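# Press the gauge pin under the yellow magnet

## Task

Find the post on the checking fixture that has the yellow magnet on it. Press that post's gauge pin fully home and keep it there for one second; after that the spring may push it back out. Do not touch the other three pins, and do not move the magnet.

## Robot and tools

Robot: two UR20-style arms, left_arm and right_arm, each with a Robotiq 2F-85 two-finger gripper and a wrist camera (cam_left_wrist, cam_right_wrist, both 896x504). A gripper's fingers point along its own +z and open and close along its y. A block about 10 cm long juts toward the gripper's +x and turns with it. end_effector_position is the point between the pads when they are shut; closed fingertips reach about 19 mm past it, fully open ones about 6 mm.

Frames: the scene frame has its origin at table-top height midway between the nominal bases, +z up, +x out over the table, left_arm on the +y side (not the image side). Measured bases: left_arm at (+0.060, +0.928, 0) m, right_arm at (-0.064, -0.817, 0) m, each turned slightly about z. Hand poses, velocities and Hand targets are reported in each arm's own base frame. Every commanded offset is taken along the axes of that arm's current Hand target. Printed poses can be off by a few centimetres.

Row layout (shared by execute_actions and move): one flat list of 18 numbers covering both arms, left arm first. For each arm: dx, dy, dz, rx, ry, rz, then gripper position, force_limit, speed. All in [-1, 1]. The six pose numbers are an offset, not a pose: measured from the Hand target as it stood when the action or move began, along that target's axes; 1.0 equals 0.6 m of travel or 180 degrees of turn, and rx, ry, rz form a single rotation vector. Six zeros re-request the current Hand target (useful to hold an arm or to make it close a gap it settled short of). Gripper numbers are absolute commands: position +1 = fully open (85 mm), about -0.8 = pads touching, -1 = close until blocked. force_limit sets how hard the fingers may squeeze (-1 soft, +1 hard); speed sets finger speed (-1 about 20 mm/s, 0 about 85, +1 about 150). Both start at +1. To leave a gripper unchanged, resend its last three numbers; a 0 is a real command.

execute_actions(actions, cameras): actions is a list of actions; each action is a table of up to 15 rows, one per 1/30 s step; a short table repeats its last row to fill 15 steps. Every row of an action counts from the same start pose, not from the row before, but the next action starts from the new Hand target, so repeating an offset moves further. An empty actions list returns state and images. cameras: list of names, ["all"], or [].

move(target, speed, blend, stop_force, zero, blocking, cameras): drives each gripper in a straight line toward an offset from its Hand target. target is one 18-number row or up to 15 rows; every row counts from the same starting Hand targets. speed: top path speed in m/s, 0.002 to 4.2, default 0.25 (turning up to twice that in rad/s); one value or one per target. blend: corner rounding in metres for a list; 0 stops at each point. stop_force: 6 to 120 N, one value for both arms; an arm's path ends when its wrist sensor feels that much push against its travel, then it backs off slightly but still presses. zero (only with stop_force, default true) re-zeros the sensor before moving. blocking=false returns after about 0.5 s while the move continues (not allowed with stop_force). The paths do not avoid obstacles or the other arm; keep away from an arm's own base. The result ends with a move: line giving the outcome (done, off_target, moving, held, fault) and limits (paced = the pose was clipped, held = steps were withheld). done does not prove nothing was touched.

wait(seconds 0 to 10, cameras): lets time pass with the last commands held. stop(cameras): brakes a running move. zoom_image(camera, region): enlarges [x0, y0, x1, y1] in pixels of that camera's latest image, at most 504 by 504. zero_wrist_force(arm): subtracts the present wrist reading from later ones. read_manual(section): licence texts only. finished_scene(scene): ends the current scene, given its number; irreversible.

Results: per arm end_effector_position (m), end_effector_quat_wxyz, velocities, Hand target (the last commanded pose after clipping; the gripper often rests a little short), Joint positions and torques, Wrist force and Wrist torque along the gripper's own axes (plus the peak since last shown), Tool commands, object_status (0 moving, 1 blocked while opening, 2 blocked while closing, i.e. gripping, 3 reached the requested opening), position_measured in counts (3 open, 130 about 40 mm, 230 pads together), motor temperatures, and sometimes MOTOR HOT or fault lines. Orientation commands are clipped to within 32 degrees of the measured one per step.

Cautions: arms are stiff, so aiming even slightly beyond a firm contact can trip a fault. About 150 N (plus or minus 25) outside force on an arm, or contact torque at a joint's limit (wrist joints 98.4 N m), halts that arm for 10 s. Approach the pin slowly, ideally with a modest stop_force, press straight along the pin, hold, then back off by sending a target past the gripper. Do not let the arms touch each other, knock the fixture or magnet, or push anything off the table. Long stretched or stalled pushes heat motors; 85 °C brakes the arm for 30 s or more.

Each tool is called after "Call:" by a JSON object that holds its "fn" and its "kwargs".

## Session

Call:
{"fn": "execute_actions", "kwargs": {"actions": []}}

Scene clock: 0.00 s.
left_arm: end_effector_position=(+1.6020, +0.5513, +0.3701) position_measured=3 object_status=3 end_effector_quat_wxyz=(-0.049, +0.940, +0.190, +0.279) | right_arm: end_effector_position=(+0.4481, +0.4679, +0.3319) position_measured=3 object_status=3 end_effector_quat_wxyz=(-0.272, +0.502, +0.649, +0.503)
Joint positions: left_arm=[0.193 -0.686 0.985 -2.439 -1.472 -3.319] | right_arm=[4.007 -1.969 -2.772 1.193 2.076 2.519]
Joint velocities: within noise
Joint torques (N m): no reading
Motor temperatures (°C): left_arm=[24 35 26 38 34 34] | right_arm=[28 35 36 37 34 38]
Wrist force (N): no reading
Wrist torque (N m): no reading
Wrist force, peak (N): no reading
Hand target: left_arm +1.6020, +0.5513, +0.3701; -0.049, +0.940, +0.190, +0.279 | right_arm +0.4481, +0.4679, +0.3319; -0.272, +0.502, +0.649, +0.503
Tool commands: left_gripper/position=+1.0 left_gripper/force_limit=+1.0 left_gripper/speed=+1.0 right_gripper/position=+1.0 right_gripper/force_limit=+1.0 right_gripper/speed=+1.0
camera_calibration:
cam_left_wrist: T_world_to_cam=[[0.359759, -0.933045, -0.000644322, -0.0546982], [-0.905937, -0.349141, -0.239538, 1.75183], [0.223274, 0.0867594, -0.970887, 0.0836019], [0, 0, 0, 1]] pos_world=[1.58806, 0.553346, 0.500761]
cam_right_wrist: T_world_to_cam=[[0.936397, -0.0141338, 0.350658, -0.517198], [0.256442, -0.654562, -0.711187, 0.443258], [0.239579, 0.755877, -0.609305, -0.132345], [0, 0, 0, 1]] pos_world=[0.40234, 0.382866, 0.41596]

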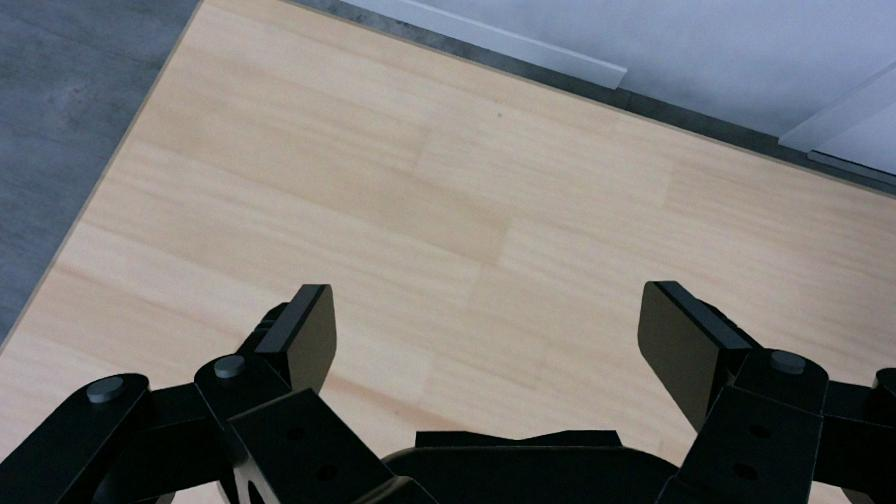

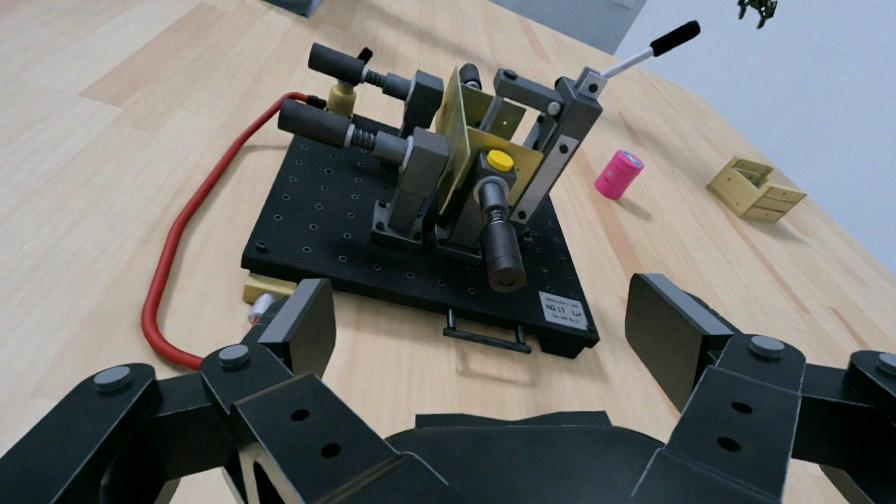

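Call:
{"fn": "zoom_image", "kwargs": {"camera": "cam_right_wrist", "region": [420, 120, 600, 340]}}

Call:
{"fn": "zoom_image", "kwargs": {"camera": "cam_right_wrist", "region": [230, 20, 620, 370]}}

Scaled by 2.291 from the camera's 896x504 image, which has a finer 1280x720 frame.

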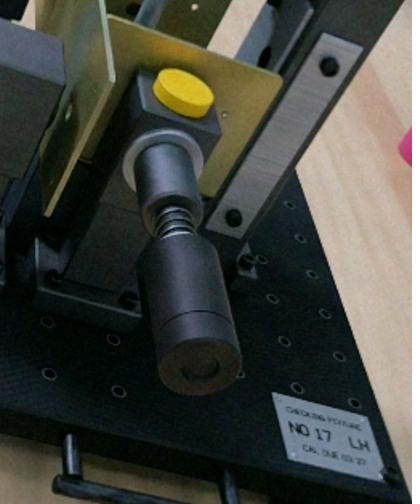

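Scaled by 1.292 from the camera's 896x504 image, which has a finer 1280x720 frame.

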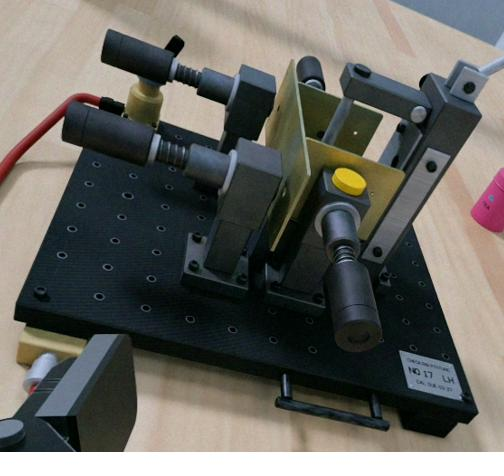

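Call:
{"fn": "move", "kwargs": {"target": [0,0,0,0,0,0,1,1,1,-0.2298,0.068,0.3577,0.0586,-0.0147,0.1098,-0.85,-1,0], "speed": 0.3, "cameras": ["cam_right_wrist"]}}

Call:
{"fn": "zoom_image", "kwargs": {"camera": "cam_right_wrist", "region": [360, 100, 600, 320]}}

Scene clock: 4.03 s.
left_arm: end_effector_position=(+1.6020, +0.5513, +0.3701) position_measured=3 object_status=3 end_effector_quat_wxyz=(-0.049, +0.940, +0.190, +0.279) | right_arm: end_effector_position=(+0.5663, +0.6139, +0.1548) position_measured=232 object_status=3 end_effector_quat_wxyz=(-0.384, +0.590, +0.603, +0.376)
Joint positions: left_arm=[0.193 -0.686 0.985 -2.439 -1.472 -3.319] | right_arm=[3.95 -2.276 -2.474 1.026 2.264 2.743]
Joint torques (N m): left_arm=[-2.21 -274.48 -103.57 -12.1 1.29 -0.65] | right_arm=[-20.44 129.23 21.93 2.97 7.08 4.05]
Wrist force (N): left_arm=[0.2 -0.1 0.0] | right_arm=[-0.3 0.8 -0.3]
Wrist torque (N m): left_arm=[-0.02 -0.04 0.00] | right_arm=[0.07 0.25 -0.42]
Wrist force, peak (N): left_arm=[0.6 -0.5 -0.3] | right_arm=[-1.4 2.9 2.5]
Hand target: left_arm +1.6020, +0.5513, +0.3701; -0.049, +0.940, +0.190, +0.279 | right_arm +0.5664, +0.6140, +0.1547; -0.384, +0.590, +0.603, +0.375
Off the commanded pose: left_arm 0.000 m, 0 deg | right_arm 0.000 m, 0 deg.
move: done
camera_calibration:
cam_right_wrist: T_world_to_cam=[[0.999406, 0.0149829, -0.0310208, -0.558144], [-0.0120569, -0.691391, -0.72238, 0.558847], [-0.0322708, 0.722326, -0.6908, -0.191662], [0, 0, 0, 1]] pos_world=[0.558366, 0.533186, 0.253986]
Images, in order (width x height): cam_right_wrist 896x504.

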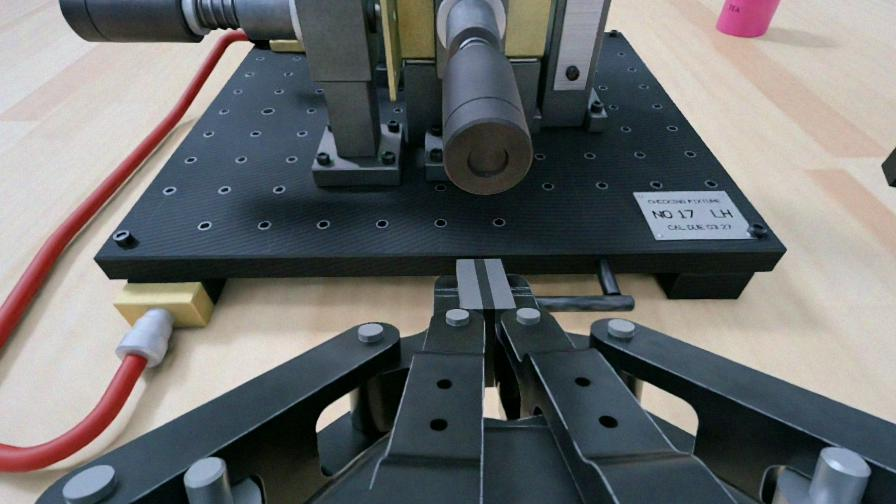

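Scaled by 2.100 from the camera's 896x504 image, which has a finer 1280x720 frame.

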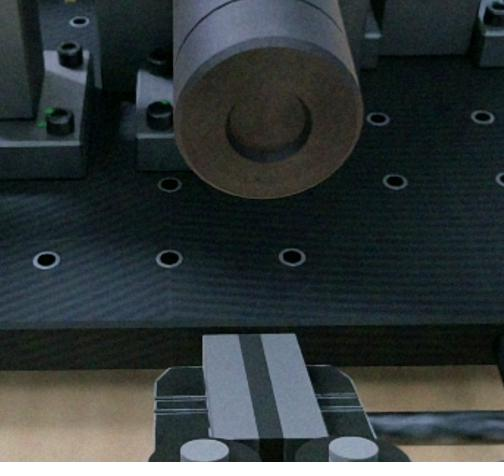

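Call:
{"fn": "move", "kwargs": {"target": [0,0,0,0,0,0,1,1,1,0.018,0.0123,0.0505,0,0,0,-0.85,-1,0], "speed": 0.15, "cameras": ["cam_right_wrist"]}}

Call:
{"fn": "zoom_image", "kwargs": {"camera": "cam_right_wrist", "region": [360, 100, 600, 320]}}

Scene clock: 7.47 s.
left_arm: end_effector_position=(+1.6020, +0.5513, +0.3701) position_measured=3 object_status=3 end_effector_quat_wxyz=(-0.049, +0.940, +0.190, +0.279) | right_arm: end_effector_position=(+0.5731, +0.6460, +0.1516) position_measured=232 object_status=3 end_effector_quat_wxyz=(-0.384, +0.590, +0.603, +0.375)
Joint positions: left_arm=[0.193 -0.686 0.985 -2.439 -1.472 -3.319] | right_arm=[3.977 -2.283 -2.44 1.01 2.242 2.762]
Joint torques (N m): left_arm=[-0.33 -274.27 -103.92 -11.44 1.12 -0.91] | right_arm=[21.76 124.66 25.83 3.46 -1 5.36]
Wrist force (N): left_arm=[0.3 -0.2 -0.1] | right_arm=[-0.2 0.5 -0.3]
Wrist torque (N m): left_arm=[-0.04 -0.05 0.00] | right_arm=[0.02 0.24 -0.40]
Wrist force, peak (N): left_arm=[0.6 -0.2 -0.2] | right_arm=[-0.4 0.7 -1.7]
Hand target: left_arm +1.6020, +0.5513, +0.3701; -0.049, +0.940, +0.190, +0.279 | right_arm +0.5731, +0.6462, +0.1516; -0.384, +0.590, +0.603, +0.375
Off the commanded pose: left_arm 0.000 m, 0 deg | right_arm 0.000 m, 0 deg.
move: done
camera_calibration:
cam_right_wrist: T_world_to_cam=[[0.999399, 0.0150548, -0.0312325, -0.565501], [-0.0121602, -0.691392, -0.722377, 0.57901], [-0.0324692, 0.722323, -0.690793, -0.21673], [0, 0, 0, 1]] pos_world=[0.565165, 0.565386, 0.250886]
Images, in order (width x height): cam_right_wrist 896x504.

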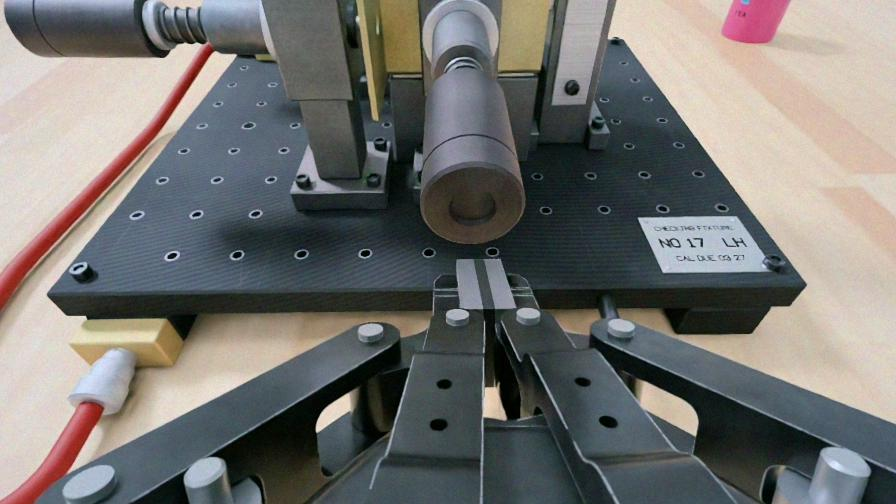

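Scaled by 2.100 from the camera's 896x504 image, which has a finer 1280x720 frame.

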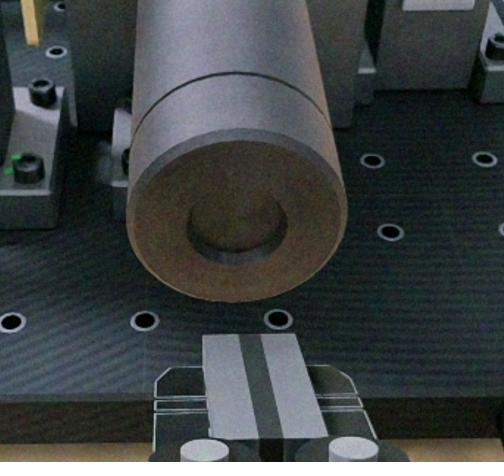

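Call:
{"fn": "move", "kwargs": {"target": [0,0,0,0,0,0,1,1,1,0.0317,0,0.068,0,0,0,-0.85,-1,0], "speed": 0.03, "stop_force": 8, "cameras": ["cam_right_wrist"]}}

Call:
{"fn": "zoom_image", "kwargs": {"camera": "cam_right_wrist", "region": [360, 50, 600, 320]}}

Scene clock: 10.10 s.
left_arm: end_effector_position=(+1.6020, +0.5513, +0.3701) position_measured=3 object_status=3 end_effector_quat_wxyz=(-0.049, +0.940, +0.190, +0.279) | right_arm: end_effector_position=(+0.5727, +0.6645, +0.1516) position_measured=232 object_status=3 end_effector_quat_wxyz=(-0.384, +0.590, +0.603, +0.375)
Joint positions: left_arm=[0.193 -0.686 0.985 -2.439 -1.472 -3.319] | right_arm=[3.996 -2.284 -2.425 1.005 2.226 2.775]
Joint torques (N m): left_arm=[2.28 -273.28 -100.71 -11.44 1.06 -0.36] | right_arm=[-17.79 172.69 -0.81 14.92 7.44 -6.75]
Wrist force (N): left_arm=[0.0 -0.4 -0.2] | right_arm=[-3.8 1.2 -5.4]
Wrist torque (N m): left_arm=[-0.07 0.00 0.00] | right_arm=[-0.11 0.24 -0.02]
Wrist force, peak (N): left_arm=[0.4 -0.2 -0.4] | right_arm=[-2.4 0.9 -8.9]
Hand target: left_arm +1.6020, +0.5513, +0.3701; -0.049, +0.940, +0.190, +0.279 | right_arm +0.5727, +0.6646, +0.1516; -0.384, +0.590, +0.603, +0.375 (not the last commanded pose)
Off the commanded pose: left_arm 0.000 m, 0 deg | right_arm 0.027 m, 0 deg.
move: contact (right_arm)
camera_calibration:
cam_right_wrist: T_world_to_cam=[[0.999399, 0.0150548, -0.0312325, -0.565383], [-0.0121602, -0.691392, -0.722377, 0.591724], [-0.0324692, 0.722323, -0.690793, -0.230176], [0, 0, 0, 1]] pos_world=[0.564765, 0.583886, 0.250786]
Images, in order (width x height): cam_right_wrist 896x504.

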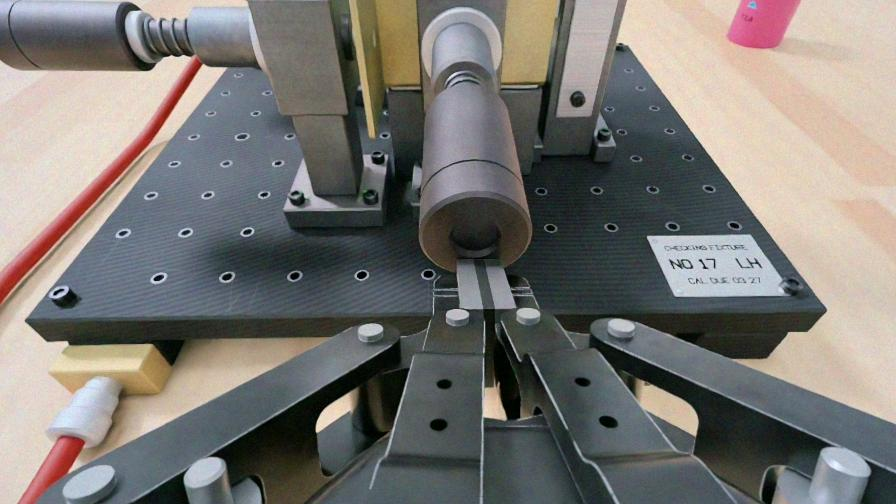

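Scaled by 1.867 from the camera's 896x504 image, which has a finer 1280x720 frame.

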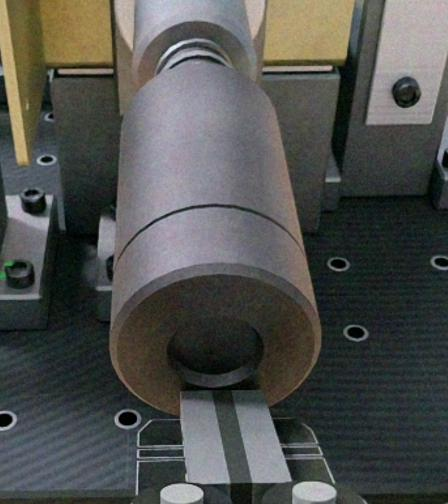

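Call:
{"fn": "move", "kwargs": {"target": [[0,0,0,0,0,0,1,1,1,0.00917,0,0.01963,0,0,0,-0.85,-1,0],[0,0,0,0,0,0,1,1,1,0.01375,0,0.02945,0,0,0,-0.85,-1,0]], "speed": [0.04, 0.006], "stop_force": 32, "zero": false, "cameras": ["cam_right_wrist"]}}

Call:
{"fn": "zoom_image", "kwargs": {"camera": "cam_right_wrist", "region": [360, 50, 600, 320]}}

Scene clock: 12.67 s.
left_arm: end_effector_position=(+1.6020, +0.5513, +0.3701) position_measured=3 object_status=3 end_effector_quat_wxyz=(-0.049, +0.940, +0.190, +0.279) | right_arm: end_effector_position=(+0.5724, +0.6808, +0.1516) position_measured=232 object_status=3 end_effector_quat_wxyz=(-0.384, +0.590, +0.603, +0.375)
Joint positions: left_arm=[0.193 -0.686 0.985 -2.439 -1.472 -3.319] | right_arm=[4.013 -2.285 -2.412 0.999 2.212 2.787]
Joint torques (N m): left_arm=[0.83 -275.04 -104.29 -11.44 1.01 -1.35] | right_arm=[5.67 146.61 19.81 7.95 6.81 -6.73]
Wrist force (N): left_arm=[0.5 -0.2 0.1] | right_arm=[-7.8 -1.9 -38.8]
Wrist torque (N m): left_arm=[-0.03 -0.09 0.00] | right_arm=[-0.08 0.42 -0.37]
Wrist force, peak (N): left_arm=[0.6 -0.3 -0.3] | right_arm=[-13.8 -1.3 -55.7]
Hand target: left_arm +1.6020, +0.5513, +0.3701; -0.049, +0.940, +0.190, +0.279 | right_arm +0.5724, +0.6808, +0.1516; -0.384, +0.590, +0.603, +0.375 (not the last commanded pose)
Off the commanded pose: left_arm 0.000 m, 0 deg | right_arm 0.003 m, 0 deg.
move: contact (right_arm); path passed 1 of 2 targets
camera_calibration:
cam_right_wrist: T_world_to_cam=[[0.999399, 0.0150548, -0.0312325, -0.565329], [-0.0121602, -0.691392, -0.722377, 0.60299], [-0.0324692, 0.722323, -0.690793, -0.241959], [0, 0, 0, 1]] pos_world=[0.564465, 0.600186, 0.250786]
Images, in order (width x height): cam_right_wrist 896x504.

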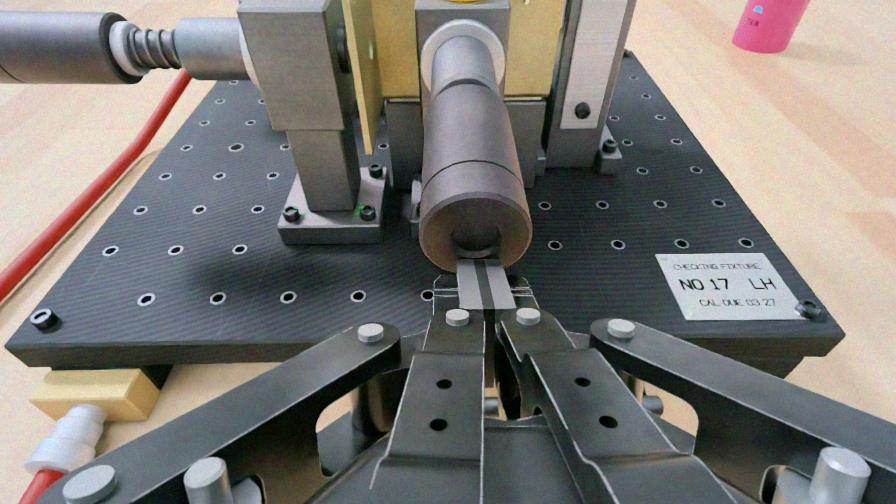

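Scaled by 1.867 from the camera's 896x504 image, which has a finer 1280x720 frame.

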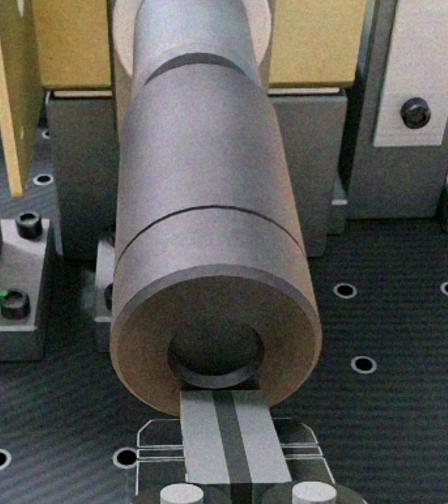

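Call:
{"fn": "wait", "kwargs": {"seconds": 1.2}}

Scene clock: 14.00 s.
left_arm: end_effector_position=(+1.6020, +0.5513, +0.3701) position_measured=3 object_status=3 end_effector_quat_wxyz=(-0.049, +0.940, +0.190, +0.279) | right_arm: end_effector_position=(+0.5724, +0.6808, +0.1516) position_measured=232 object_status=3 end_effector_quat_wxyz=(-0.384, +0.590, +0.603, +0.375)
Joint positions: left_arm=[0.193 -0.686 0.985 -2.439 -1.472 -3.319] | right_arm=[4.013 -2.285 -2.412 0.999 2.212 2.786]
Joint torques (N m): left_arm=[4.2 -270.85 -102.39 -11.6 0.71 -0.05] | right_arm=[1.44 154.4 16.13 8.47 7.56 -7.23]
Wrist force (N): left_arm=[0.5 -0.1 -0.2] | right_arm=[-6.5 -1.8 -36.8]
Wrist torque (N m): left_arm=[-0.01 -0.08 0.00] | right_arm=[-0.08 0.40 -0.36]
Wrist force, peak (N): left_arm=[0.6 -0.1 0.2] | right_arm=[-7.6 -1.7 -38.7]
Hand target: left_arm +1.6020, +0.5513, +0.3701; -0.049, +0.940, +0.190, +0.279 | right_arm +0.5724, +0.6808, +0.1516; -0.384, +0.590, +0.603, +0.375 (not the last commanded pose)
Tool commands: left_gripper/position=+1.0 left_gripper/force_limit=+1.0 left_gripper/speed=+1.0 right_gripper/position=-0.85 right_gripper/force_limit=-1.0 right_gripper/speed=+0.0
Off the commanded pose: left_arm 0.000 m, 0 deg | right_arm 0.003 m, 0 deg.
wait: 1.20 s; at rest by 0.03 s

Call:
{"fn": "move", "kwargs": {"target": [0,0,0,0,0,0,1,1,1,-0.0282,0,-0.0604,0,0,0,-0.85,-1,0], "speed": 0.08, "cameras": ["cam_right_wrist"]}}

Scene clock: 15.20 s.
left_arm: end_effector_position=(+1.6020, +0.5513, +0.3701) position_measured=3 object_status=3 end_effector_quat_wxyz=(-0.049, +0.940, +0.190, +0.279) | right_arm: end_effector_position=(+0.5732, +0.6410, +0.1516) position_measured=232 object_status=3 end_effector_quat_wxyz=(-0.384, +0.590, +0.603, +0.375)
Joint positions: left_arm=[0.193 -0.686 0.985 -2.439 -1.472 -3.319] | right_arm=[3.972 -2.283 -2.444 1.012 2.246 2.759]
Joint torques (N m): left_arm=[-4.62 -269.69 -104.31 -11.84 1.53 -1.28] | right_arm=[-24.13 170.1 -8.26 15.6 7.98 -7.85]
Wrist force (N): left_arm=[0.3 0.1 0.0] | right_arm=[-0.4 0.2 -0.6]
Wrist torque (N m): left_arm=[0.02 -0.04 0.00] | right_arm=[-0.05 0.27 0.01]
Wrist force, peak (N): left_arm=[0.4 -0.3 -0.3] | right_arm=[-6.4 -1.6 -37.0]
Hand target: left_arm +1.6020, +0.5513, +0.3701; -0.049, +0.940, +0.190, +0.279 | right_arm +0.5732, +0.6408, +0.1516; -0.384, +0.590, +0.603, +0.375
Off the commanded pose: left_arm 0.000 m, 0 deg | right_arm 0.000 m, 0 deg.
move: done
camera_calibration:
cam_right_wrist: T_world_to_cam=[[0.999402, 0.0149836, -0.0311624, -0.565509], [-0.0121587, -0.691391, -0.722378, 0.575481], [-0.0323692, 0.722325, -0.690796, -0.213242], [0, 0, 0, 1]] pos_world=[0.565265, 0.560386, 0.250786]
Images, in order (width x height): cam_right_wrist 896x504.

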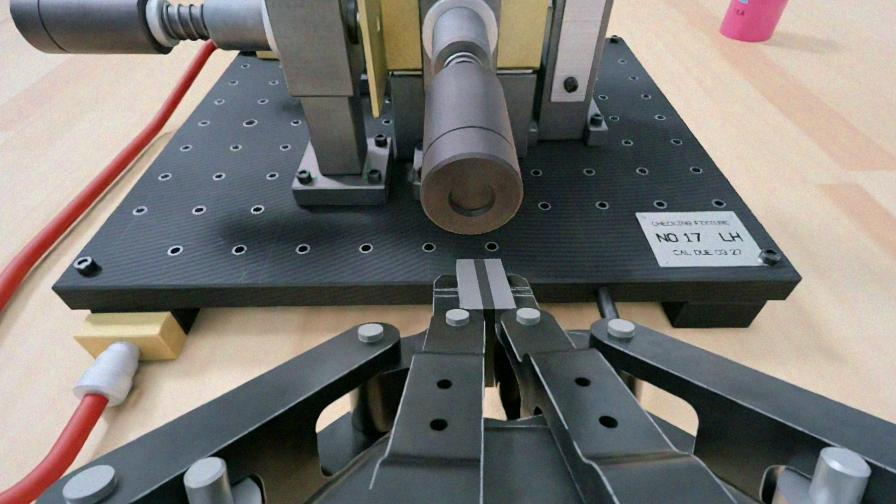

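Call:
{"fn": "finished_scene", "kwargs": {"scene": 2}}

The scene is finished: the task was done.


## Next scene

The same job, from a new start.

Call:
{"fn": "execute_actions", "kwargs": {"actions": []}}

Scene clock: 0.00 s.
left_arm: end_effector_position=(+0.3071, -0.4220, +0.1602) position_measured=3 object_status=3 end_effector_quat_wxyz=(+0.066, +0.956, -0.074, +0.275) | right_arm: end_effector_position=(+0.4900, -0.3027, +0.2369) position_measured=3 object_status=3 end_effector_quat_wxyz=(+0.548, -0.467, -0.511, -0.471)
Joint positions: left_arm=[-1.763 -1.739 2.857 -2.766 -1.003 1.555] | right_arm=[2.511 -2.074 -2.06 -2.212 2.389 -0.015]
Joint velocities: within noise
Joint torques (N m): no reading
Motor temperatures (°C): left_arm=[24 35 26 38 34 33] | right_arm=[28 35 35 36 33 38]
Wrist force (N): no reading
Wrist torque (N m): no reading
Wrist force, peak (N): no reading
Hand target: left_arm +0.3071, -0.4220, +0.1602; +0.066, +0.956, -0.074, +0.275 | right_arm +0.4900, -0.3027, +0.2369; +0.548, -0.467, -0.511, -0.471
Tool commands: left_gripper/position=+1.0 left_gripper/force_limit=+1.0 left_gripper/speed=+1.0 right_gripper/position=+1.0 right_gripper/force_limit=+1.0 right_gripper/speed=+1.0
camera_calibration:
cam_left_wrist: T_world_to_cam=[[-0.204299, -0.976285, 0.0716159, -0.353754], [-0.955218, 0.182823, -0.232669, 0.427195], [0.214058, -0.115943, -0.969916, 0.170568], [0, 0, 0, 1]] pos_world=[0.299281, -0.40369, 0.290166]
cam_right_wrist: T_world_to_cam=[[0.98966, 0.130322, -0.059914, -0.419077], [-0.0206188, -0.284112, -0.958569, 0.167032], [-0.141945, 0.949893, -0.278487, 0.549542], [0, 0, 0, 1]] pos_world=[0.496192, -0.419935, 0.288044]

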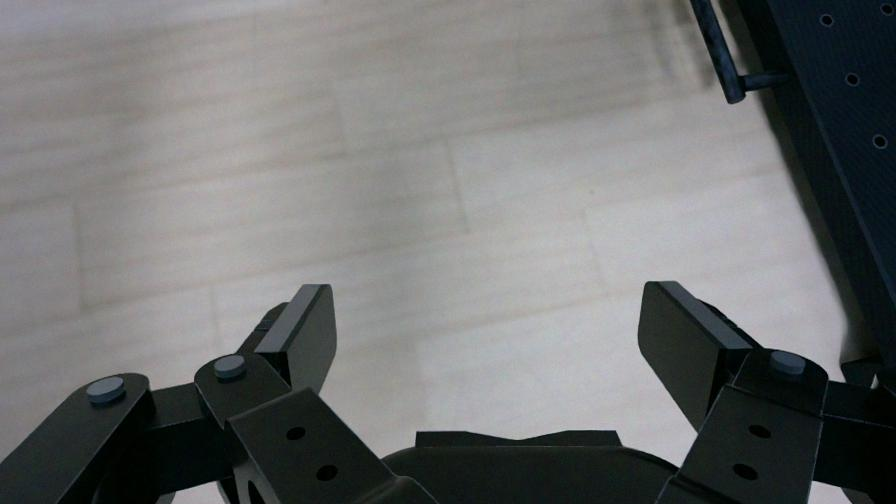

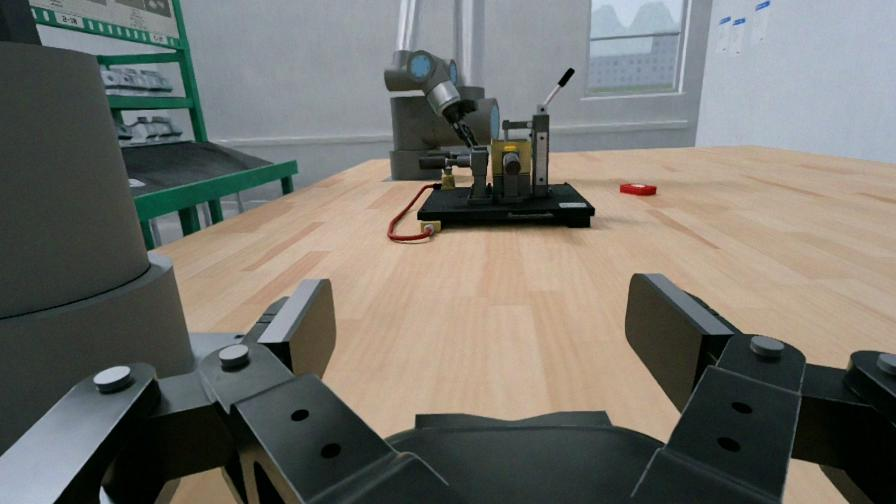

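Call:
{"fn": "zoom_image", "kwargs": {"camera": "cam_right_wrist", "region": [380, 60, 620, 250]}}

Call:
{"fn": "zoom_image", "kwargs": {"camera": "cam_right_wrist", "region": [410, 110, 560, 220]}}

Call:
{"fn": "zoom_image", "kwargs": {"camera": "cam_left_wrist", "region": [600, 0, 896, 400]}}

Scaled by 2.100 from the camera's 896x504 image, which has a finer 1280x720 frame.

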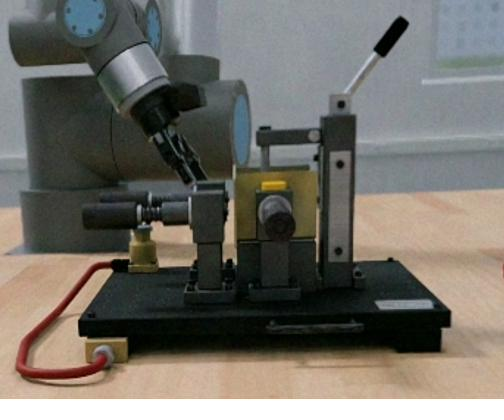

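Scaled by 3.360 from the camera's 896x504 image, which has a finer 1280x720 frame.

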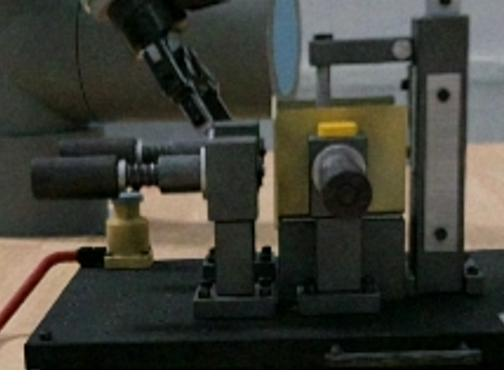

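Scaled by 1.260 from the camera's 896x504 image, which has a finer 1280x720 frame.

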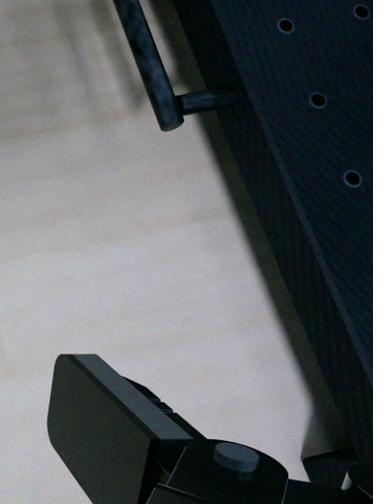

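Call:
{"fn": "move", "kwargs": {"target": [0,0,0,0,0,0,1,1,1,0.022,0.1732,0.8927,-0.035,-0.2075,0.0001,-0.85,-1,0], "speed": 0.4, "cameras": ["cam_right_wrist"]}}

Call:
{"fn": "zoom_image", "kwargs": {"camera": "cam_right_wrist", "region": [300, 0, 750, 250]}}

Scene clock: 4.90 s.
left_arm: end_effector_position=(+0.3071, -0.4220, +0.1602) position_measured=3 object_status=3 end_effector_quat_wxyz=(+0.066, +0.956, -0.074, +0.275) | right_arm: end_effector_position=(+0.5291, +0.2406, +0.2698) position_measured=232 object_status=3 end_effector_quat_wxyz=(-0.329, +0.622, +0.633, +0.323)
Joint positions: left_arm=[-1.763 -1.739 2.857 -2.766 -1.003 1.555] | right_arm=[3.461 -1.704 -2.68 0.071 2.469 2.067]
Joint torques (N m): left_arm=[3.69 -9.92 -56.29 -9.61 3.4 -0.89] | right_arm=[19.28 45.76 31.76 17 0.49 5.84]
Wrist force (N): left_arm=[0.4 0.0 -0.2] | right_arm=[0.1 0.9 1.3]
Wrist torque (N m): left_arm=[-0.01 -0.07 0.00] | right_arm=[0.52 0.35 -0.40]
Wrist force, peak (N): left_arm=[0.3 0.3 -0.4] | right_arm=[2.5 3.4 4.8]
Hand target: left_arm +0.3071, -0.4220, +0.1602; +0.066, +0.956, -0.074, +0.275 | right_arm +0.5291, +0.2407, +0.2698; -0.329, +0.622, +0.633, +0.323
Off the commanded pose: left_arm 0.000 m, 0 deg | right_arm 0.000 m, 0 deg.
move: done
camera_calibration:
cam_right_wrist: T_world_to_cam=[[0.999546, 0.00731601, -0.0292175, -0.510501], [-0.0113918, -0.806164, -0.591582, 0.375514], [-0.0278821, 0.591647, -0.805715, 0.216278], [0, 0, 0, 1]] pos_world=[0.520578, 0.178501, 0.38149]
Images, in order (width x height): cam_right_wrist 896x504.

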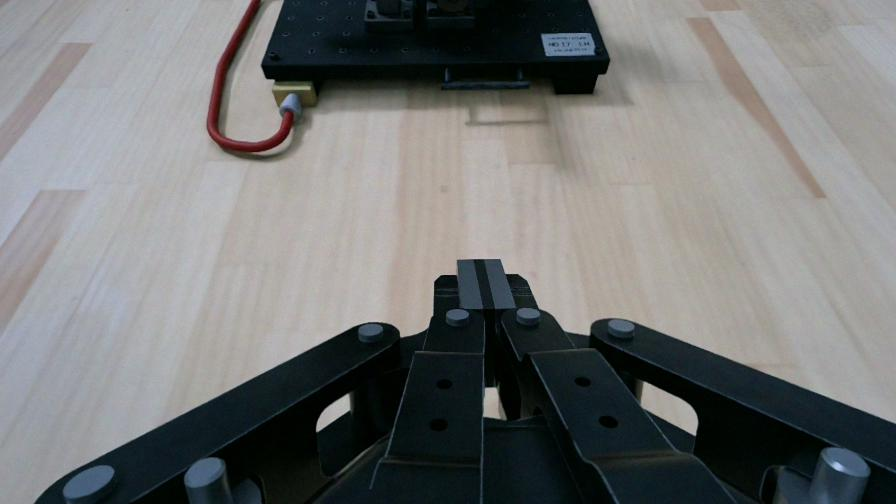

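Scaled by 1.120 from the camera's 896x504 image, which has a finer 1280x720 frame.

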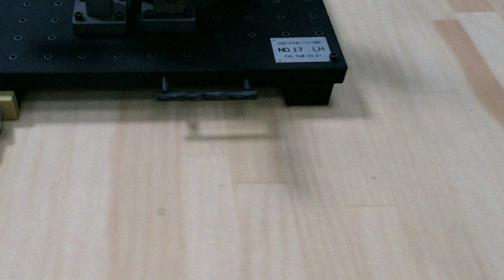

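Call:
{"fn": "move", "kwargs": {"target": [0,0,0,0,0,0,1,1,1,0.1745,-0.0083,0.5912,-0.0087,0.0556,0.005,-0.85,-1,0], "speed": 0.3, "cameras": ["cam_right_wrist"]}}

Call:
{"fn": "zoom_image", "kwargs": {"camera": "cam_right_wrist", "region": [360, 50, 600, 320]}}

Scene clock: 7.47 s.
left_arm: end_effector_position=(+0.3071, -0.4220, +0.1602) position_measured=3 object_status=3 end_effector_quat_wxyz=(+0.066, +0.956, -0.074, +0.275) | right_arm: end_effector_position=(+0.5177, +0.5909, +0.1520) position_measured=232 object_status=3 end_effector_quat_wxyz=(-0.377, +0.600, +0.592, +0.382)
Joint positions: left_arm=[-1.763 -1.739 2.857 -2.766 -1.003 1.555] | right_arm=[3.998 -2.299 -2.557 1.166 2.195 2.799]
Joint torques (N m): left_arm=[4.26 -14.05 -56.02 -9.73 2.89 -0.54] | right_arm=[23.45 121.68 8.85 13.42 -2.63 6.64]
Wrist force (N): left_arm=[0.2 0.1 0.1] | right_arm=[-0.2 0.2 1.3]
Wrist torque (N m): left_arm=[0.01 -0.03 0.00] | right_arm=[0.29 -0.01 -0.30]
Wrist force, peak (N): left_arm=[0.4 0.1 -0.4] | right_arm=[0.1 0.1 4.9]
Hand target: left_arm +0.3071, -0.4220, +0.1602; +0.066, +0.956, -0.074, +0.275 | right_arm +0.5177, +0.5911, +0.1519; -0.377, +0.600, +0.592, +0.382
Off the commanded pose: left_arm 0.000 m, 0 deg | right_arm 0.000 m, 0 deg.
move: done
camera_calibration:
cam_right_wrist: T_world_to_cam=[[0.99935, -0.0190103, -0.0306374, -0.489208], [-0.0352856, -0.690361, -0.722604, 0.551872], [-0.00741392, 0.723215, -0.690583, -0.192028], [0, 0, 0, 1]] pos_world=[0.506939, 0.510569, 0.251186]
Images, in order (width x height): cam_right_wrist 896x504.

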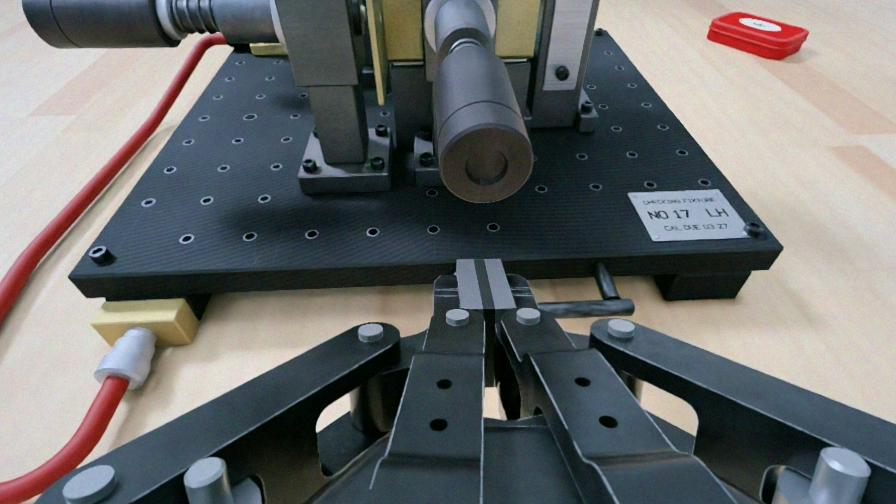

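Scaled by 1.867 from the camera's 896x504 image, which has a finer 1280x720 frame.

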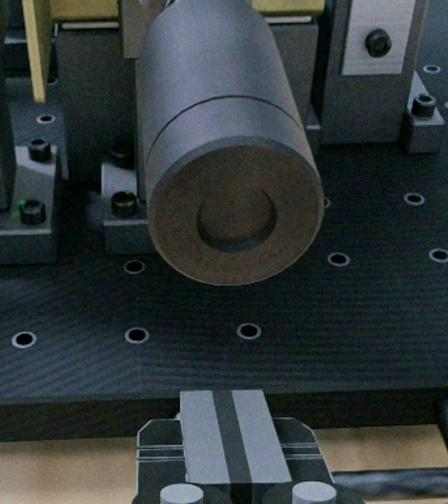

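Call:
{"fn": "move", "kwargs": {"target": [[0,0,0,0,0,0,1,1,1,0.0153,0.0075,0.0407,0,0,0,-0.85,-1,0],[0,0,0,0,0,0,1,1,1,0.0358,0.0075,0.0843,0,0,0,-0.85,-1,0]], "speed": [0.06, 0.03], "stop_force": 9, "cameras": ["cam_right_wrist"]}}

Call:
{"fn": "zoom_image", "kwargs": {"camera": "cam_right_wrist", "region": [360, 50, 600, 320]}}

Scene clock: 11.07 s.
left_arm: end_effector_position=(+0.3071, -0.4220, +0.1602) position_measured=3 object_status=3 end_effector_quat_wxyz=(+0.066, +0.956, -0.074, +0.275) | right_arm: end_effector_position=(+0.5228, +0.6363, +0.1500) position_measured=232 object_status=3 end_effector_quat_wxyz=(-0.377, +0.600, +0.592, +0.382)
Joint positions: left_arm=[-1.763 -1.739 2.857 -2.766 -1.003 1.555] | right_arm=[4.043 -2.298 -2.514 1.137 2.157 2.827]
Joint torques (N m): left_arm=[-4.95 -15.81 -54.02 -9.83 3.67 -0.9] | right_arm=[-15.73 123.92 -8.88 14.18 7.06 -7.21]
Wrist force (N): left_arm=[0.0 0.6 0.0] | right_arm=[-2.5 1.6 -5.0]
Wrist torque (N m): left_arm=[0.10 0.01 0.00] | right_arm=[0.42 -0.13 0.02]
Wrist force, peak (N): left_arm=[0.0 0.6 0.0] | right_arm=[-4.4 -2.0 -6.8]
Hand target: left_arm +0.3071, -0.4220, +0.1602; +0.066, +0.956, -0.074, +0.275 | right_arm +0.5228, +0.6363, +0.1500; -0.377, +0.600, +0.592, +0.382 (not the last commanded pose)
Off the commanded pose: left_arm 0.000 m, 0 deg | right_arm 0.010 m, 0 deg.
move: contact (right_arm); path passed 1 of 2 targets
camera_calibration:
cam_right_wrist: T_world_to_cam=[[0.999351, -0.0190755, -0.0305683, -0.493484], [-0.0352817, -0.690256, -0.722704, 0.581915], [-0.007314, 0.723313, -0.690481, -0.226337], [0, 0, 0, 1]] pos_world=[0.51204, 0.555969, 0.249186]
Images, in order (width x height): cam_right_wrist 896x504.

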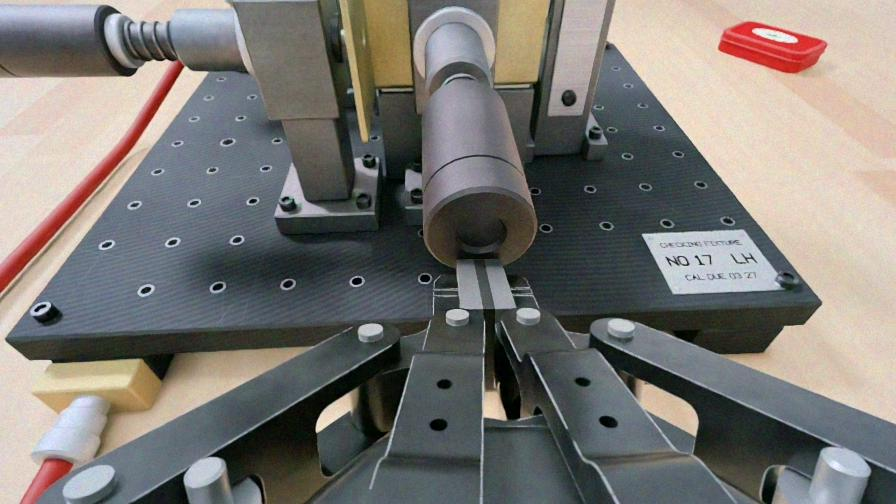

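Scaled by 1.867 from the camera's 896x504 image, which has a finer 1280x720 frame.

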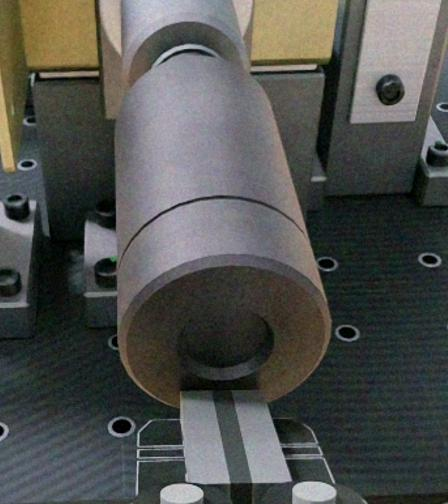

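Call:
{"fn": "move", "kwargs": {"target": [[0,0,0,0,0,0,1,1,1,0.00987,0,0.02114,0,0,0,-0.85,-1,0],[0,0,0,0,0,0,1,1,1,0.0141,0,0.0302,0,0,0,-0.85,-1,0]], "speed": [0.04, 0.006], "stop_force": 34, "zero": false, "cameras": ["cam_right_wrist"]}}

Call:
{"fn": "zoom_image", "kwargs": {"camera": "cam_right_wrist", "region": [360, 50, 600, 320]}}

Scene clock: 13.27 s.
left_arm: end_effector_position=(+0.3071, -0.4220, +0.1602) position_measured=3 object_status=3 end_effector_quat_wxyz=(+0.066, +0.956, -0.074, +0.275) | right_arm: end_effector_position=(+0.5229, +0.6488, +0.1499) position_measured=232 object_status=3 end_effector_quat_wxyz=(-0.377, +0.600, +0.592, +0.382)
Joint positions: left_arm=[-1.763 -1.739 2.857 -2.766 -1.003 1.555] | right_arm=[4.055 -2.297 -2.503 1.13 2.146 2.834]
Joint torques (N m): left_arm=[-3.38 -9.52 -53.61 -10.35 2.89 -1.2] | right_arm=[-3.23 126.6 14.81 14.92 5.39 -7.55]
Wrist force (N): left_arm=[0.0 0.0 0.0] | right_arm=[-14.1 -6.3 -32.5]
Wrist torque (N m): left_arm=[0.00 0.01 0.00] | right_arm=[0.65 -0.17 -0.26]
Wrist force, peak (N): left_arm=[0.5 0.1 -0.3] | right_arm=[-36.3 -7.6 -110.6]
Hand target: left_arm +0.3071, -0.4220, +0.1602; +0.066, +0.956, -0.074, +0.275 | right_arm +0.5229, +0.6488, +0.1499; -0.377, +0.600, +0.592, +0.382 (not the last commanded pose)
Off the commanded pose: left_arm 0.000 m, 0 deg | right_arm 0.007 m, 0 deg.
move: contact (right_arm); path passed 0 of 2 targets
camera_calibration:
cam_right_wrist: T_world_to_cam=[[0.999346, -0.0190803, -0.0307085, -0.493408], [-0.0353854, -0.690357, -0.722603, 0.590562], [-0.00741235, 0.723217, -0.690581, -0.235315], [0, 0, 0, 1]] pos_world=[0.512239, 0.568469, 0.249086]
Images, in order (width x height): cam_right_wrist 896x504.

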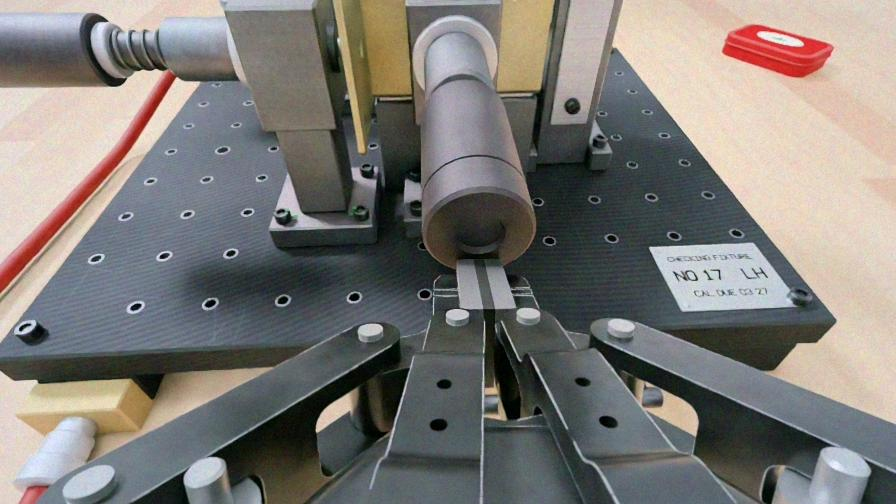

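Scaled by 1.867 from the camera's 896x504 image, which has a finer 1280x720 frame.

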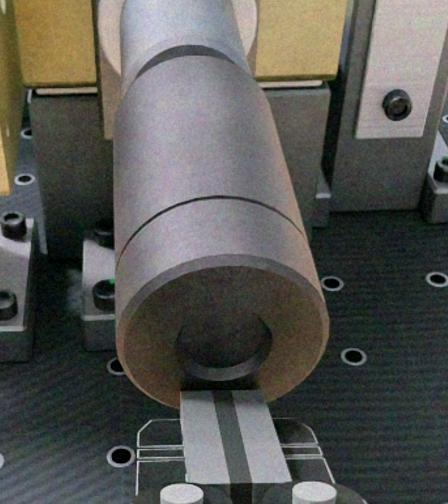

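Call:
{"fn": "move", "kwargs": {"target": [0,0,0,0,0,0,1,1,1,0.00028,0,0.0006,0,0,0,-0.85,-1,0], "speed": 0.005}}

Call:
{"fn": "wait", "kwargs": {"seconds": 0.9, "cameras": ["cam_right_wrist"]}}

Call:
{"fn": "zoom_image", "kwargs": {"camera": "cam_right_wrist", "region": [400, 10, 560, 190]}}

Scene clock: 14.37 s.
left_arm: end_effector_position=(+0.3071, -0.4220, +0.1602) position_measured=3 object_status=3 end_effector_quat_wxyz=(+0.066, +0.956, -0.074, +0.275) | right_arm: end_effector_position=(+0.5229, +0.6491, +0.1499) position_measured=232 object_status=3 end_effector_quat_wxyz=(-0.377, +0.600, +0.592, +0.382)
Joint positions: left_arm=[-1.763 -1.739 2.857 -2.766 -1.003 1.555] | right_arm=[4.056 -2.297 -2.502 1.13 2.146 2.835]
Joint torques (N m): left_arm=[5.86 -12.99 -57.59 -10.37 2.89 -0.88] | right_arm=[52.32 134.52 58.59 4.09 -2.73 6.53]
Wrist force (N): left_arm=[-0.2 0.1 -0.2] | right_arm=[-24.0 -6.5 -62.7]
Wrist torque (N m): left_arm=[0.01 0.04 0.00] | right_arm=[0.75 -0.10 -0.30]
Wrist force, peak (N): left_arm=[0.3 0.3 0.0] | right_arm=[-24.0 -6.5 -62.7]
Hand target: left_arm +0.3071, -0.4220, +0.1602; +0.066, +0.956, -0.074, +0.275 | right_arm +0.5229, +0.6492, +0.1499; -0.377, +0.600, +0.592, +0.382
Off the commanded pose: left_arm 0.000 m, 0 deg | right_arm 0.000 m, 0 deg.
move: done

Scene clock: 15.27 s.
left_arm: end_effector_position=(+0.3071, -0.4220, +0.1602) position_measured=3 object_status=3 end_effector_quat_wxyz=(+0.066, +0.956, -0.074, +0.275) | right_arm: end_effector_position=(+0.5229, +0.6492, +0.1499) position_measured=232 object_status=3 end_effector_quat_wxyz=(-0.377, +0.600, +0.592, +0.382)
Joint positions: left_arm=[-1.763 -1.739 2.857 -2.766 -1.003 1.555] | right_arm=[4.056 -2.297 -2.502 1.13 2.145 2.835]
Joint torques (N m): left_arm=[0.63 -8.88 -55.74 -10.02 2.91 -1.33] | right_arm=[64.72 145.84 71.37 2.49 -2.92 5.7]
Wrist force (N): left_arm=[-0.3 0.0 -0.2] | right_arm=[-31.1 -7.8 -83.2]
Wrist torque (N m): left_arm=[-0.01 0.06 0.00] | right_arm=[0.83 -0.07 -0.38]
Wrist force, peak (N): left_arm=[0.0 0.4 -0.3] | right_arm=[-30.8 -7.9 -83.3]
Hand target: left_arm +0.3071, -0.4220, +0.1602; +0.066, +0.956, -0.074, +0.275 | right_arm +0.5229, +0.6492, +0.1499; -0.377, +0.600, +0.592, +0.382
Tool commands: left_gripper/position=+1.0 left_gripper/force_limit=+1.0 left_gripper/speed=+1.0 right_gripper/position=-0.85 right_gripper/force_limit=-1.0 right_gripper/speed=+0.0
Off the commanded pose: left_arm 0.000 m, 0 deg | right_arm 0.000 m, 0 deg.
wait: 0.90 s; at rest by 0.17 s
camera_calibration:
cam_right_wrist: T_world_to_cam=[[0.999346, -0.0190809, -0.0307091, -0.4934], [-0.0353862, -0.690357, -0.722603, 0.590839], [-0.00741234, 0.723217, -0.690581, -0.235604], [0, 0, 0, 1]] pos_world=[0.512239, 0.568869, 0.249086]
Images, in order (width x height): cam_right_wrist 896x504.

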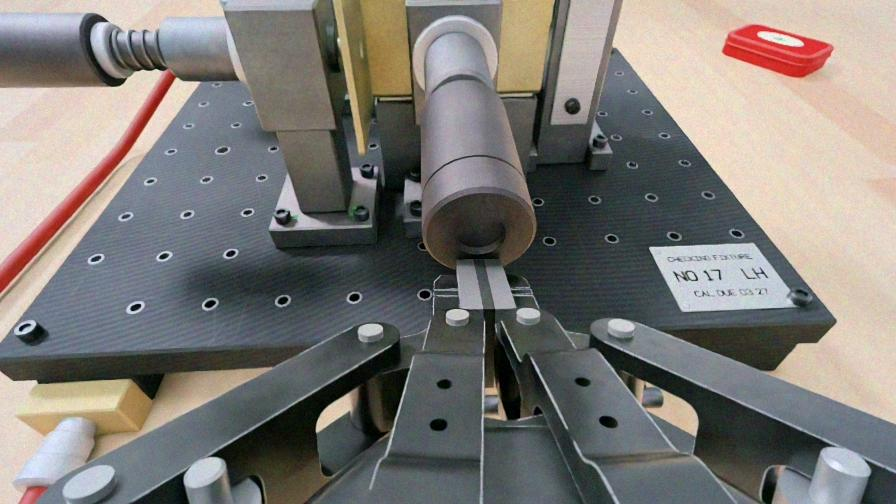

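Scaled by 2.800 from the camera's 896x504 image, which has a finer 1280x720 frame.

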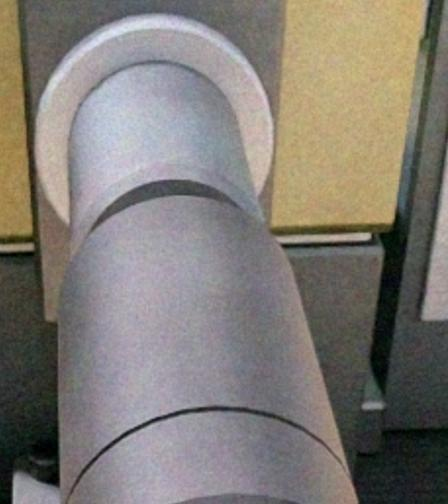

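Call:
{"fn": "move", "kwargs": {"target": [0,0,0,0,0,0,1,1,1,-0.0247,0,-0.0529,0,0,0,-0.85,-1,0], "speed": 0.08, "cameras": ["cam_right_wrist"]}}

Scene clock: 16.40 s.
left_arm: end_effector_position=(+0.3071, -0.4220, +0.1602) position_measured=3 object_status=3 end_effector_quat_wxyz=(+0.066, +0.956, -0.074, +0.275) | right_arm: end_effector_position=(+0.5225, +0.6144, +0.1499) position_measured=232 object_status=3 end_effector_quat_wxyz=(-0.377, +0.600, +0.592, +0.382)
Joint positions: left_arm=[-1.763 -1.739 2.857 -2.766 -1.003 1.555] | right_arm=[4.019 -2.3 -2.532 1.149 2.177 2.812]
Joint torques (N m): left_arm=[1.1 -14.48 -56.69 -9.47 2.95 -1.05] | right_arm=[-3.39 121.32 -11.16 14.2 6.77 -8.29]
Wrist force (N): left_arm=[0.1 -0.1 -0.1] | right_arm=[-0.1 -0.7 1.6]
Wrist torque (N m): left_arm=[-0.02 -0.01 0.00] | right_arm=[0.19 -0.07 0.12]
Wrist force, peak (N): left_arm=[0.0 0.2 -0.4] | right_arm=[-31.4 -8.2 -84.7]
Hand target: left_arm +0.3071, -0.4220, +0.1602; +0.066, +0.956, -0.074, +0.275 | right_arm +0.5225, +0.6142, +0.1499; -0.377, +0.600, +0.592, +0.382
Off the commanded pose: left_arm 0.000 m, 0 deg | right_arm 0.000 m, 0 deg.
move: done
camera_calibration:
cam_right_wrist: T_world_to_cam=[[0.999346, -0.0190803, -0.0307085, -0.493565], [-0.0353854, -0.690357, -0.722603, 0.566796], [-0.00741235, 0.723217, -0.690581, -0.21044], [0, 0, 0, 1]] pos_world=[0.511739, 0.534069, 0.249086]
Images, in order (width x height): cam_right_wrist 896x504.

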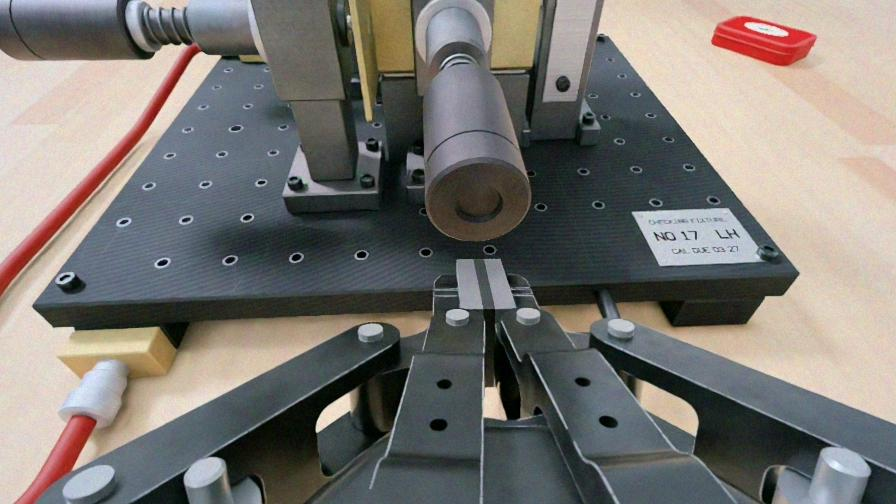

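Call:
{"fn": "finished_scene", "kwargs": {"scene": 3}}

The scene is finished: the task was done.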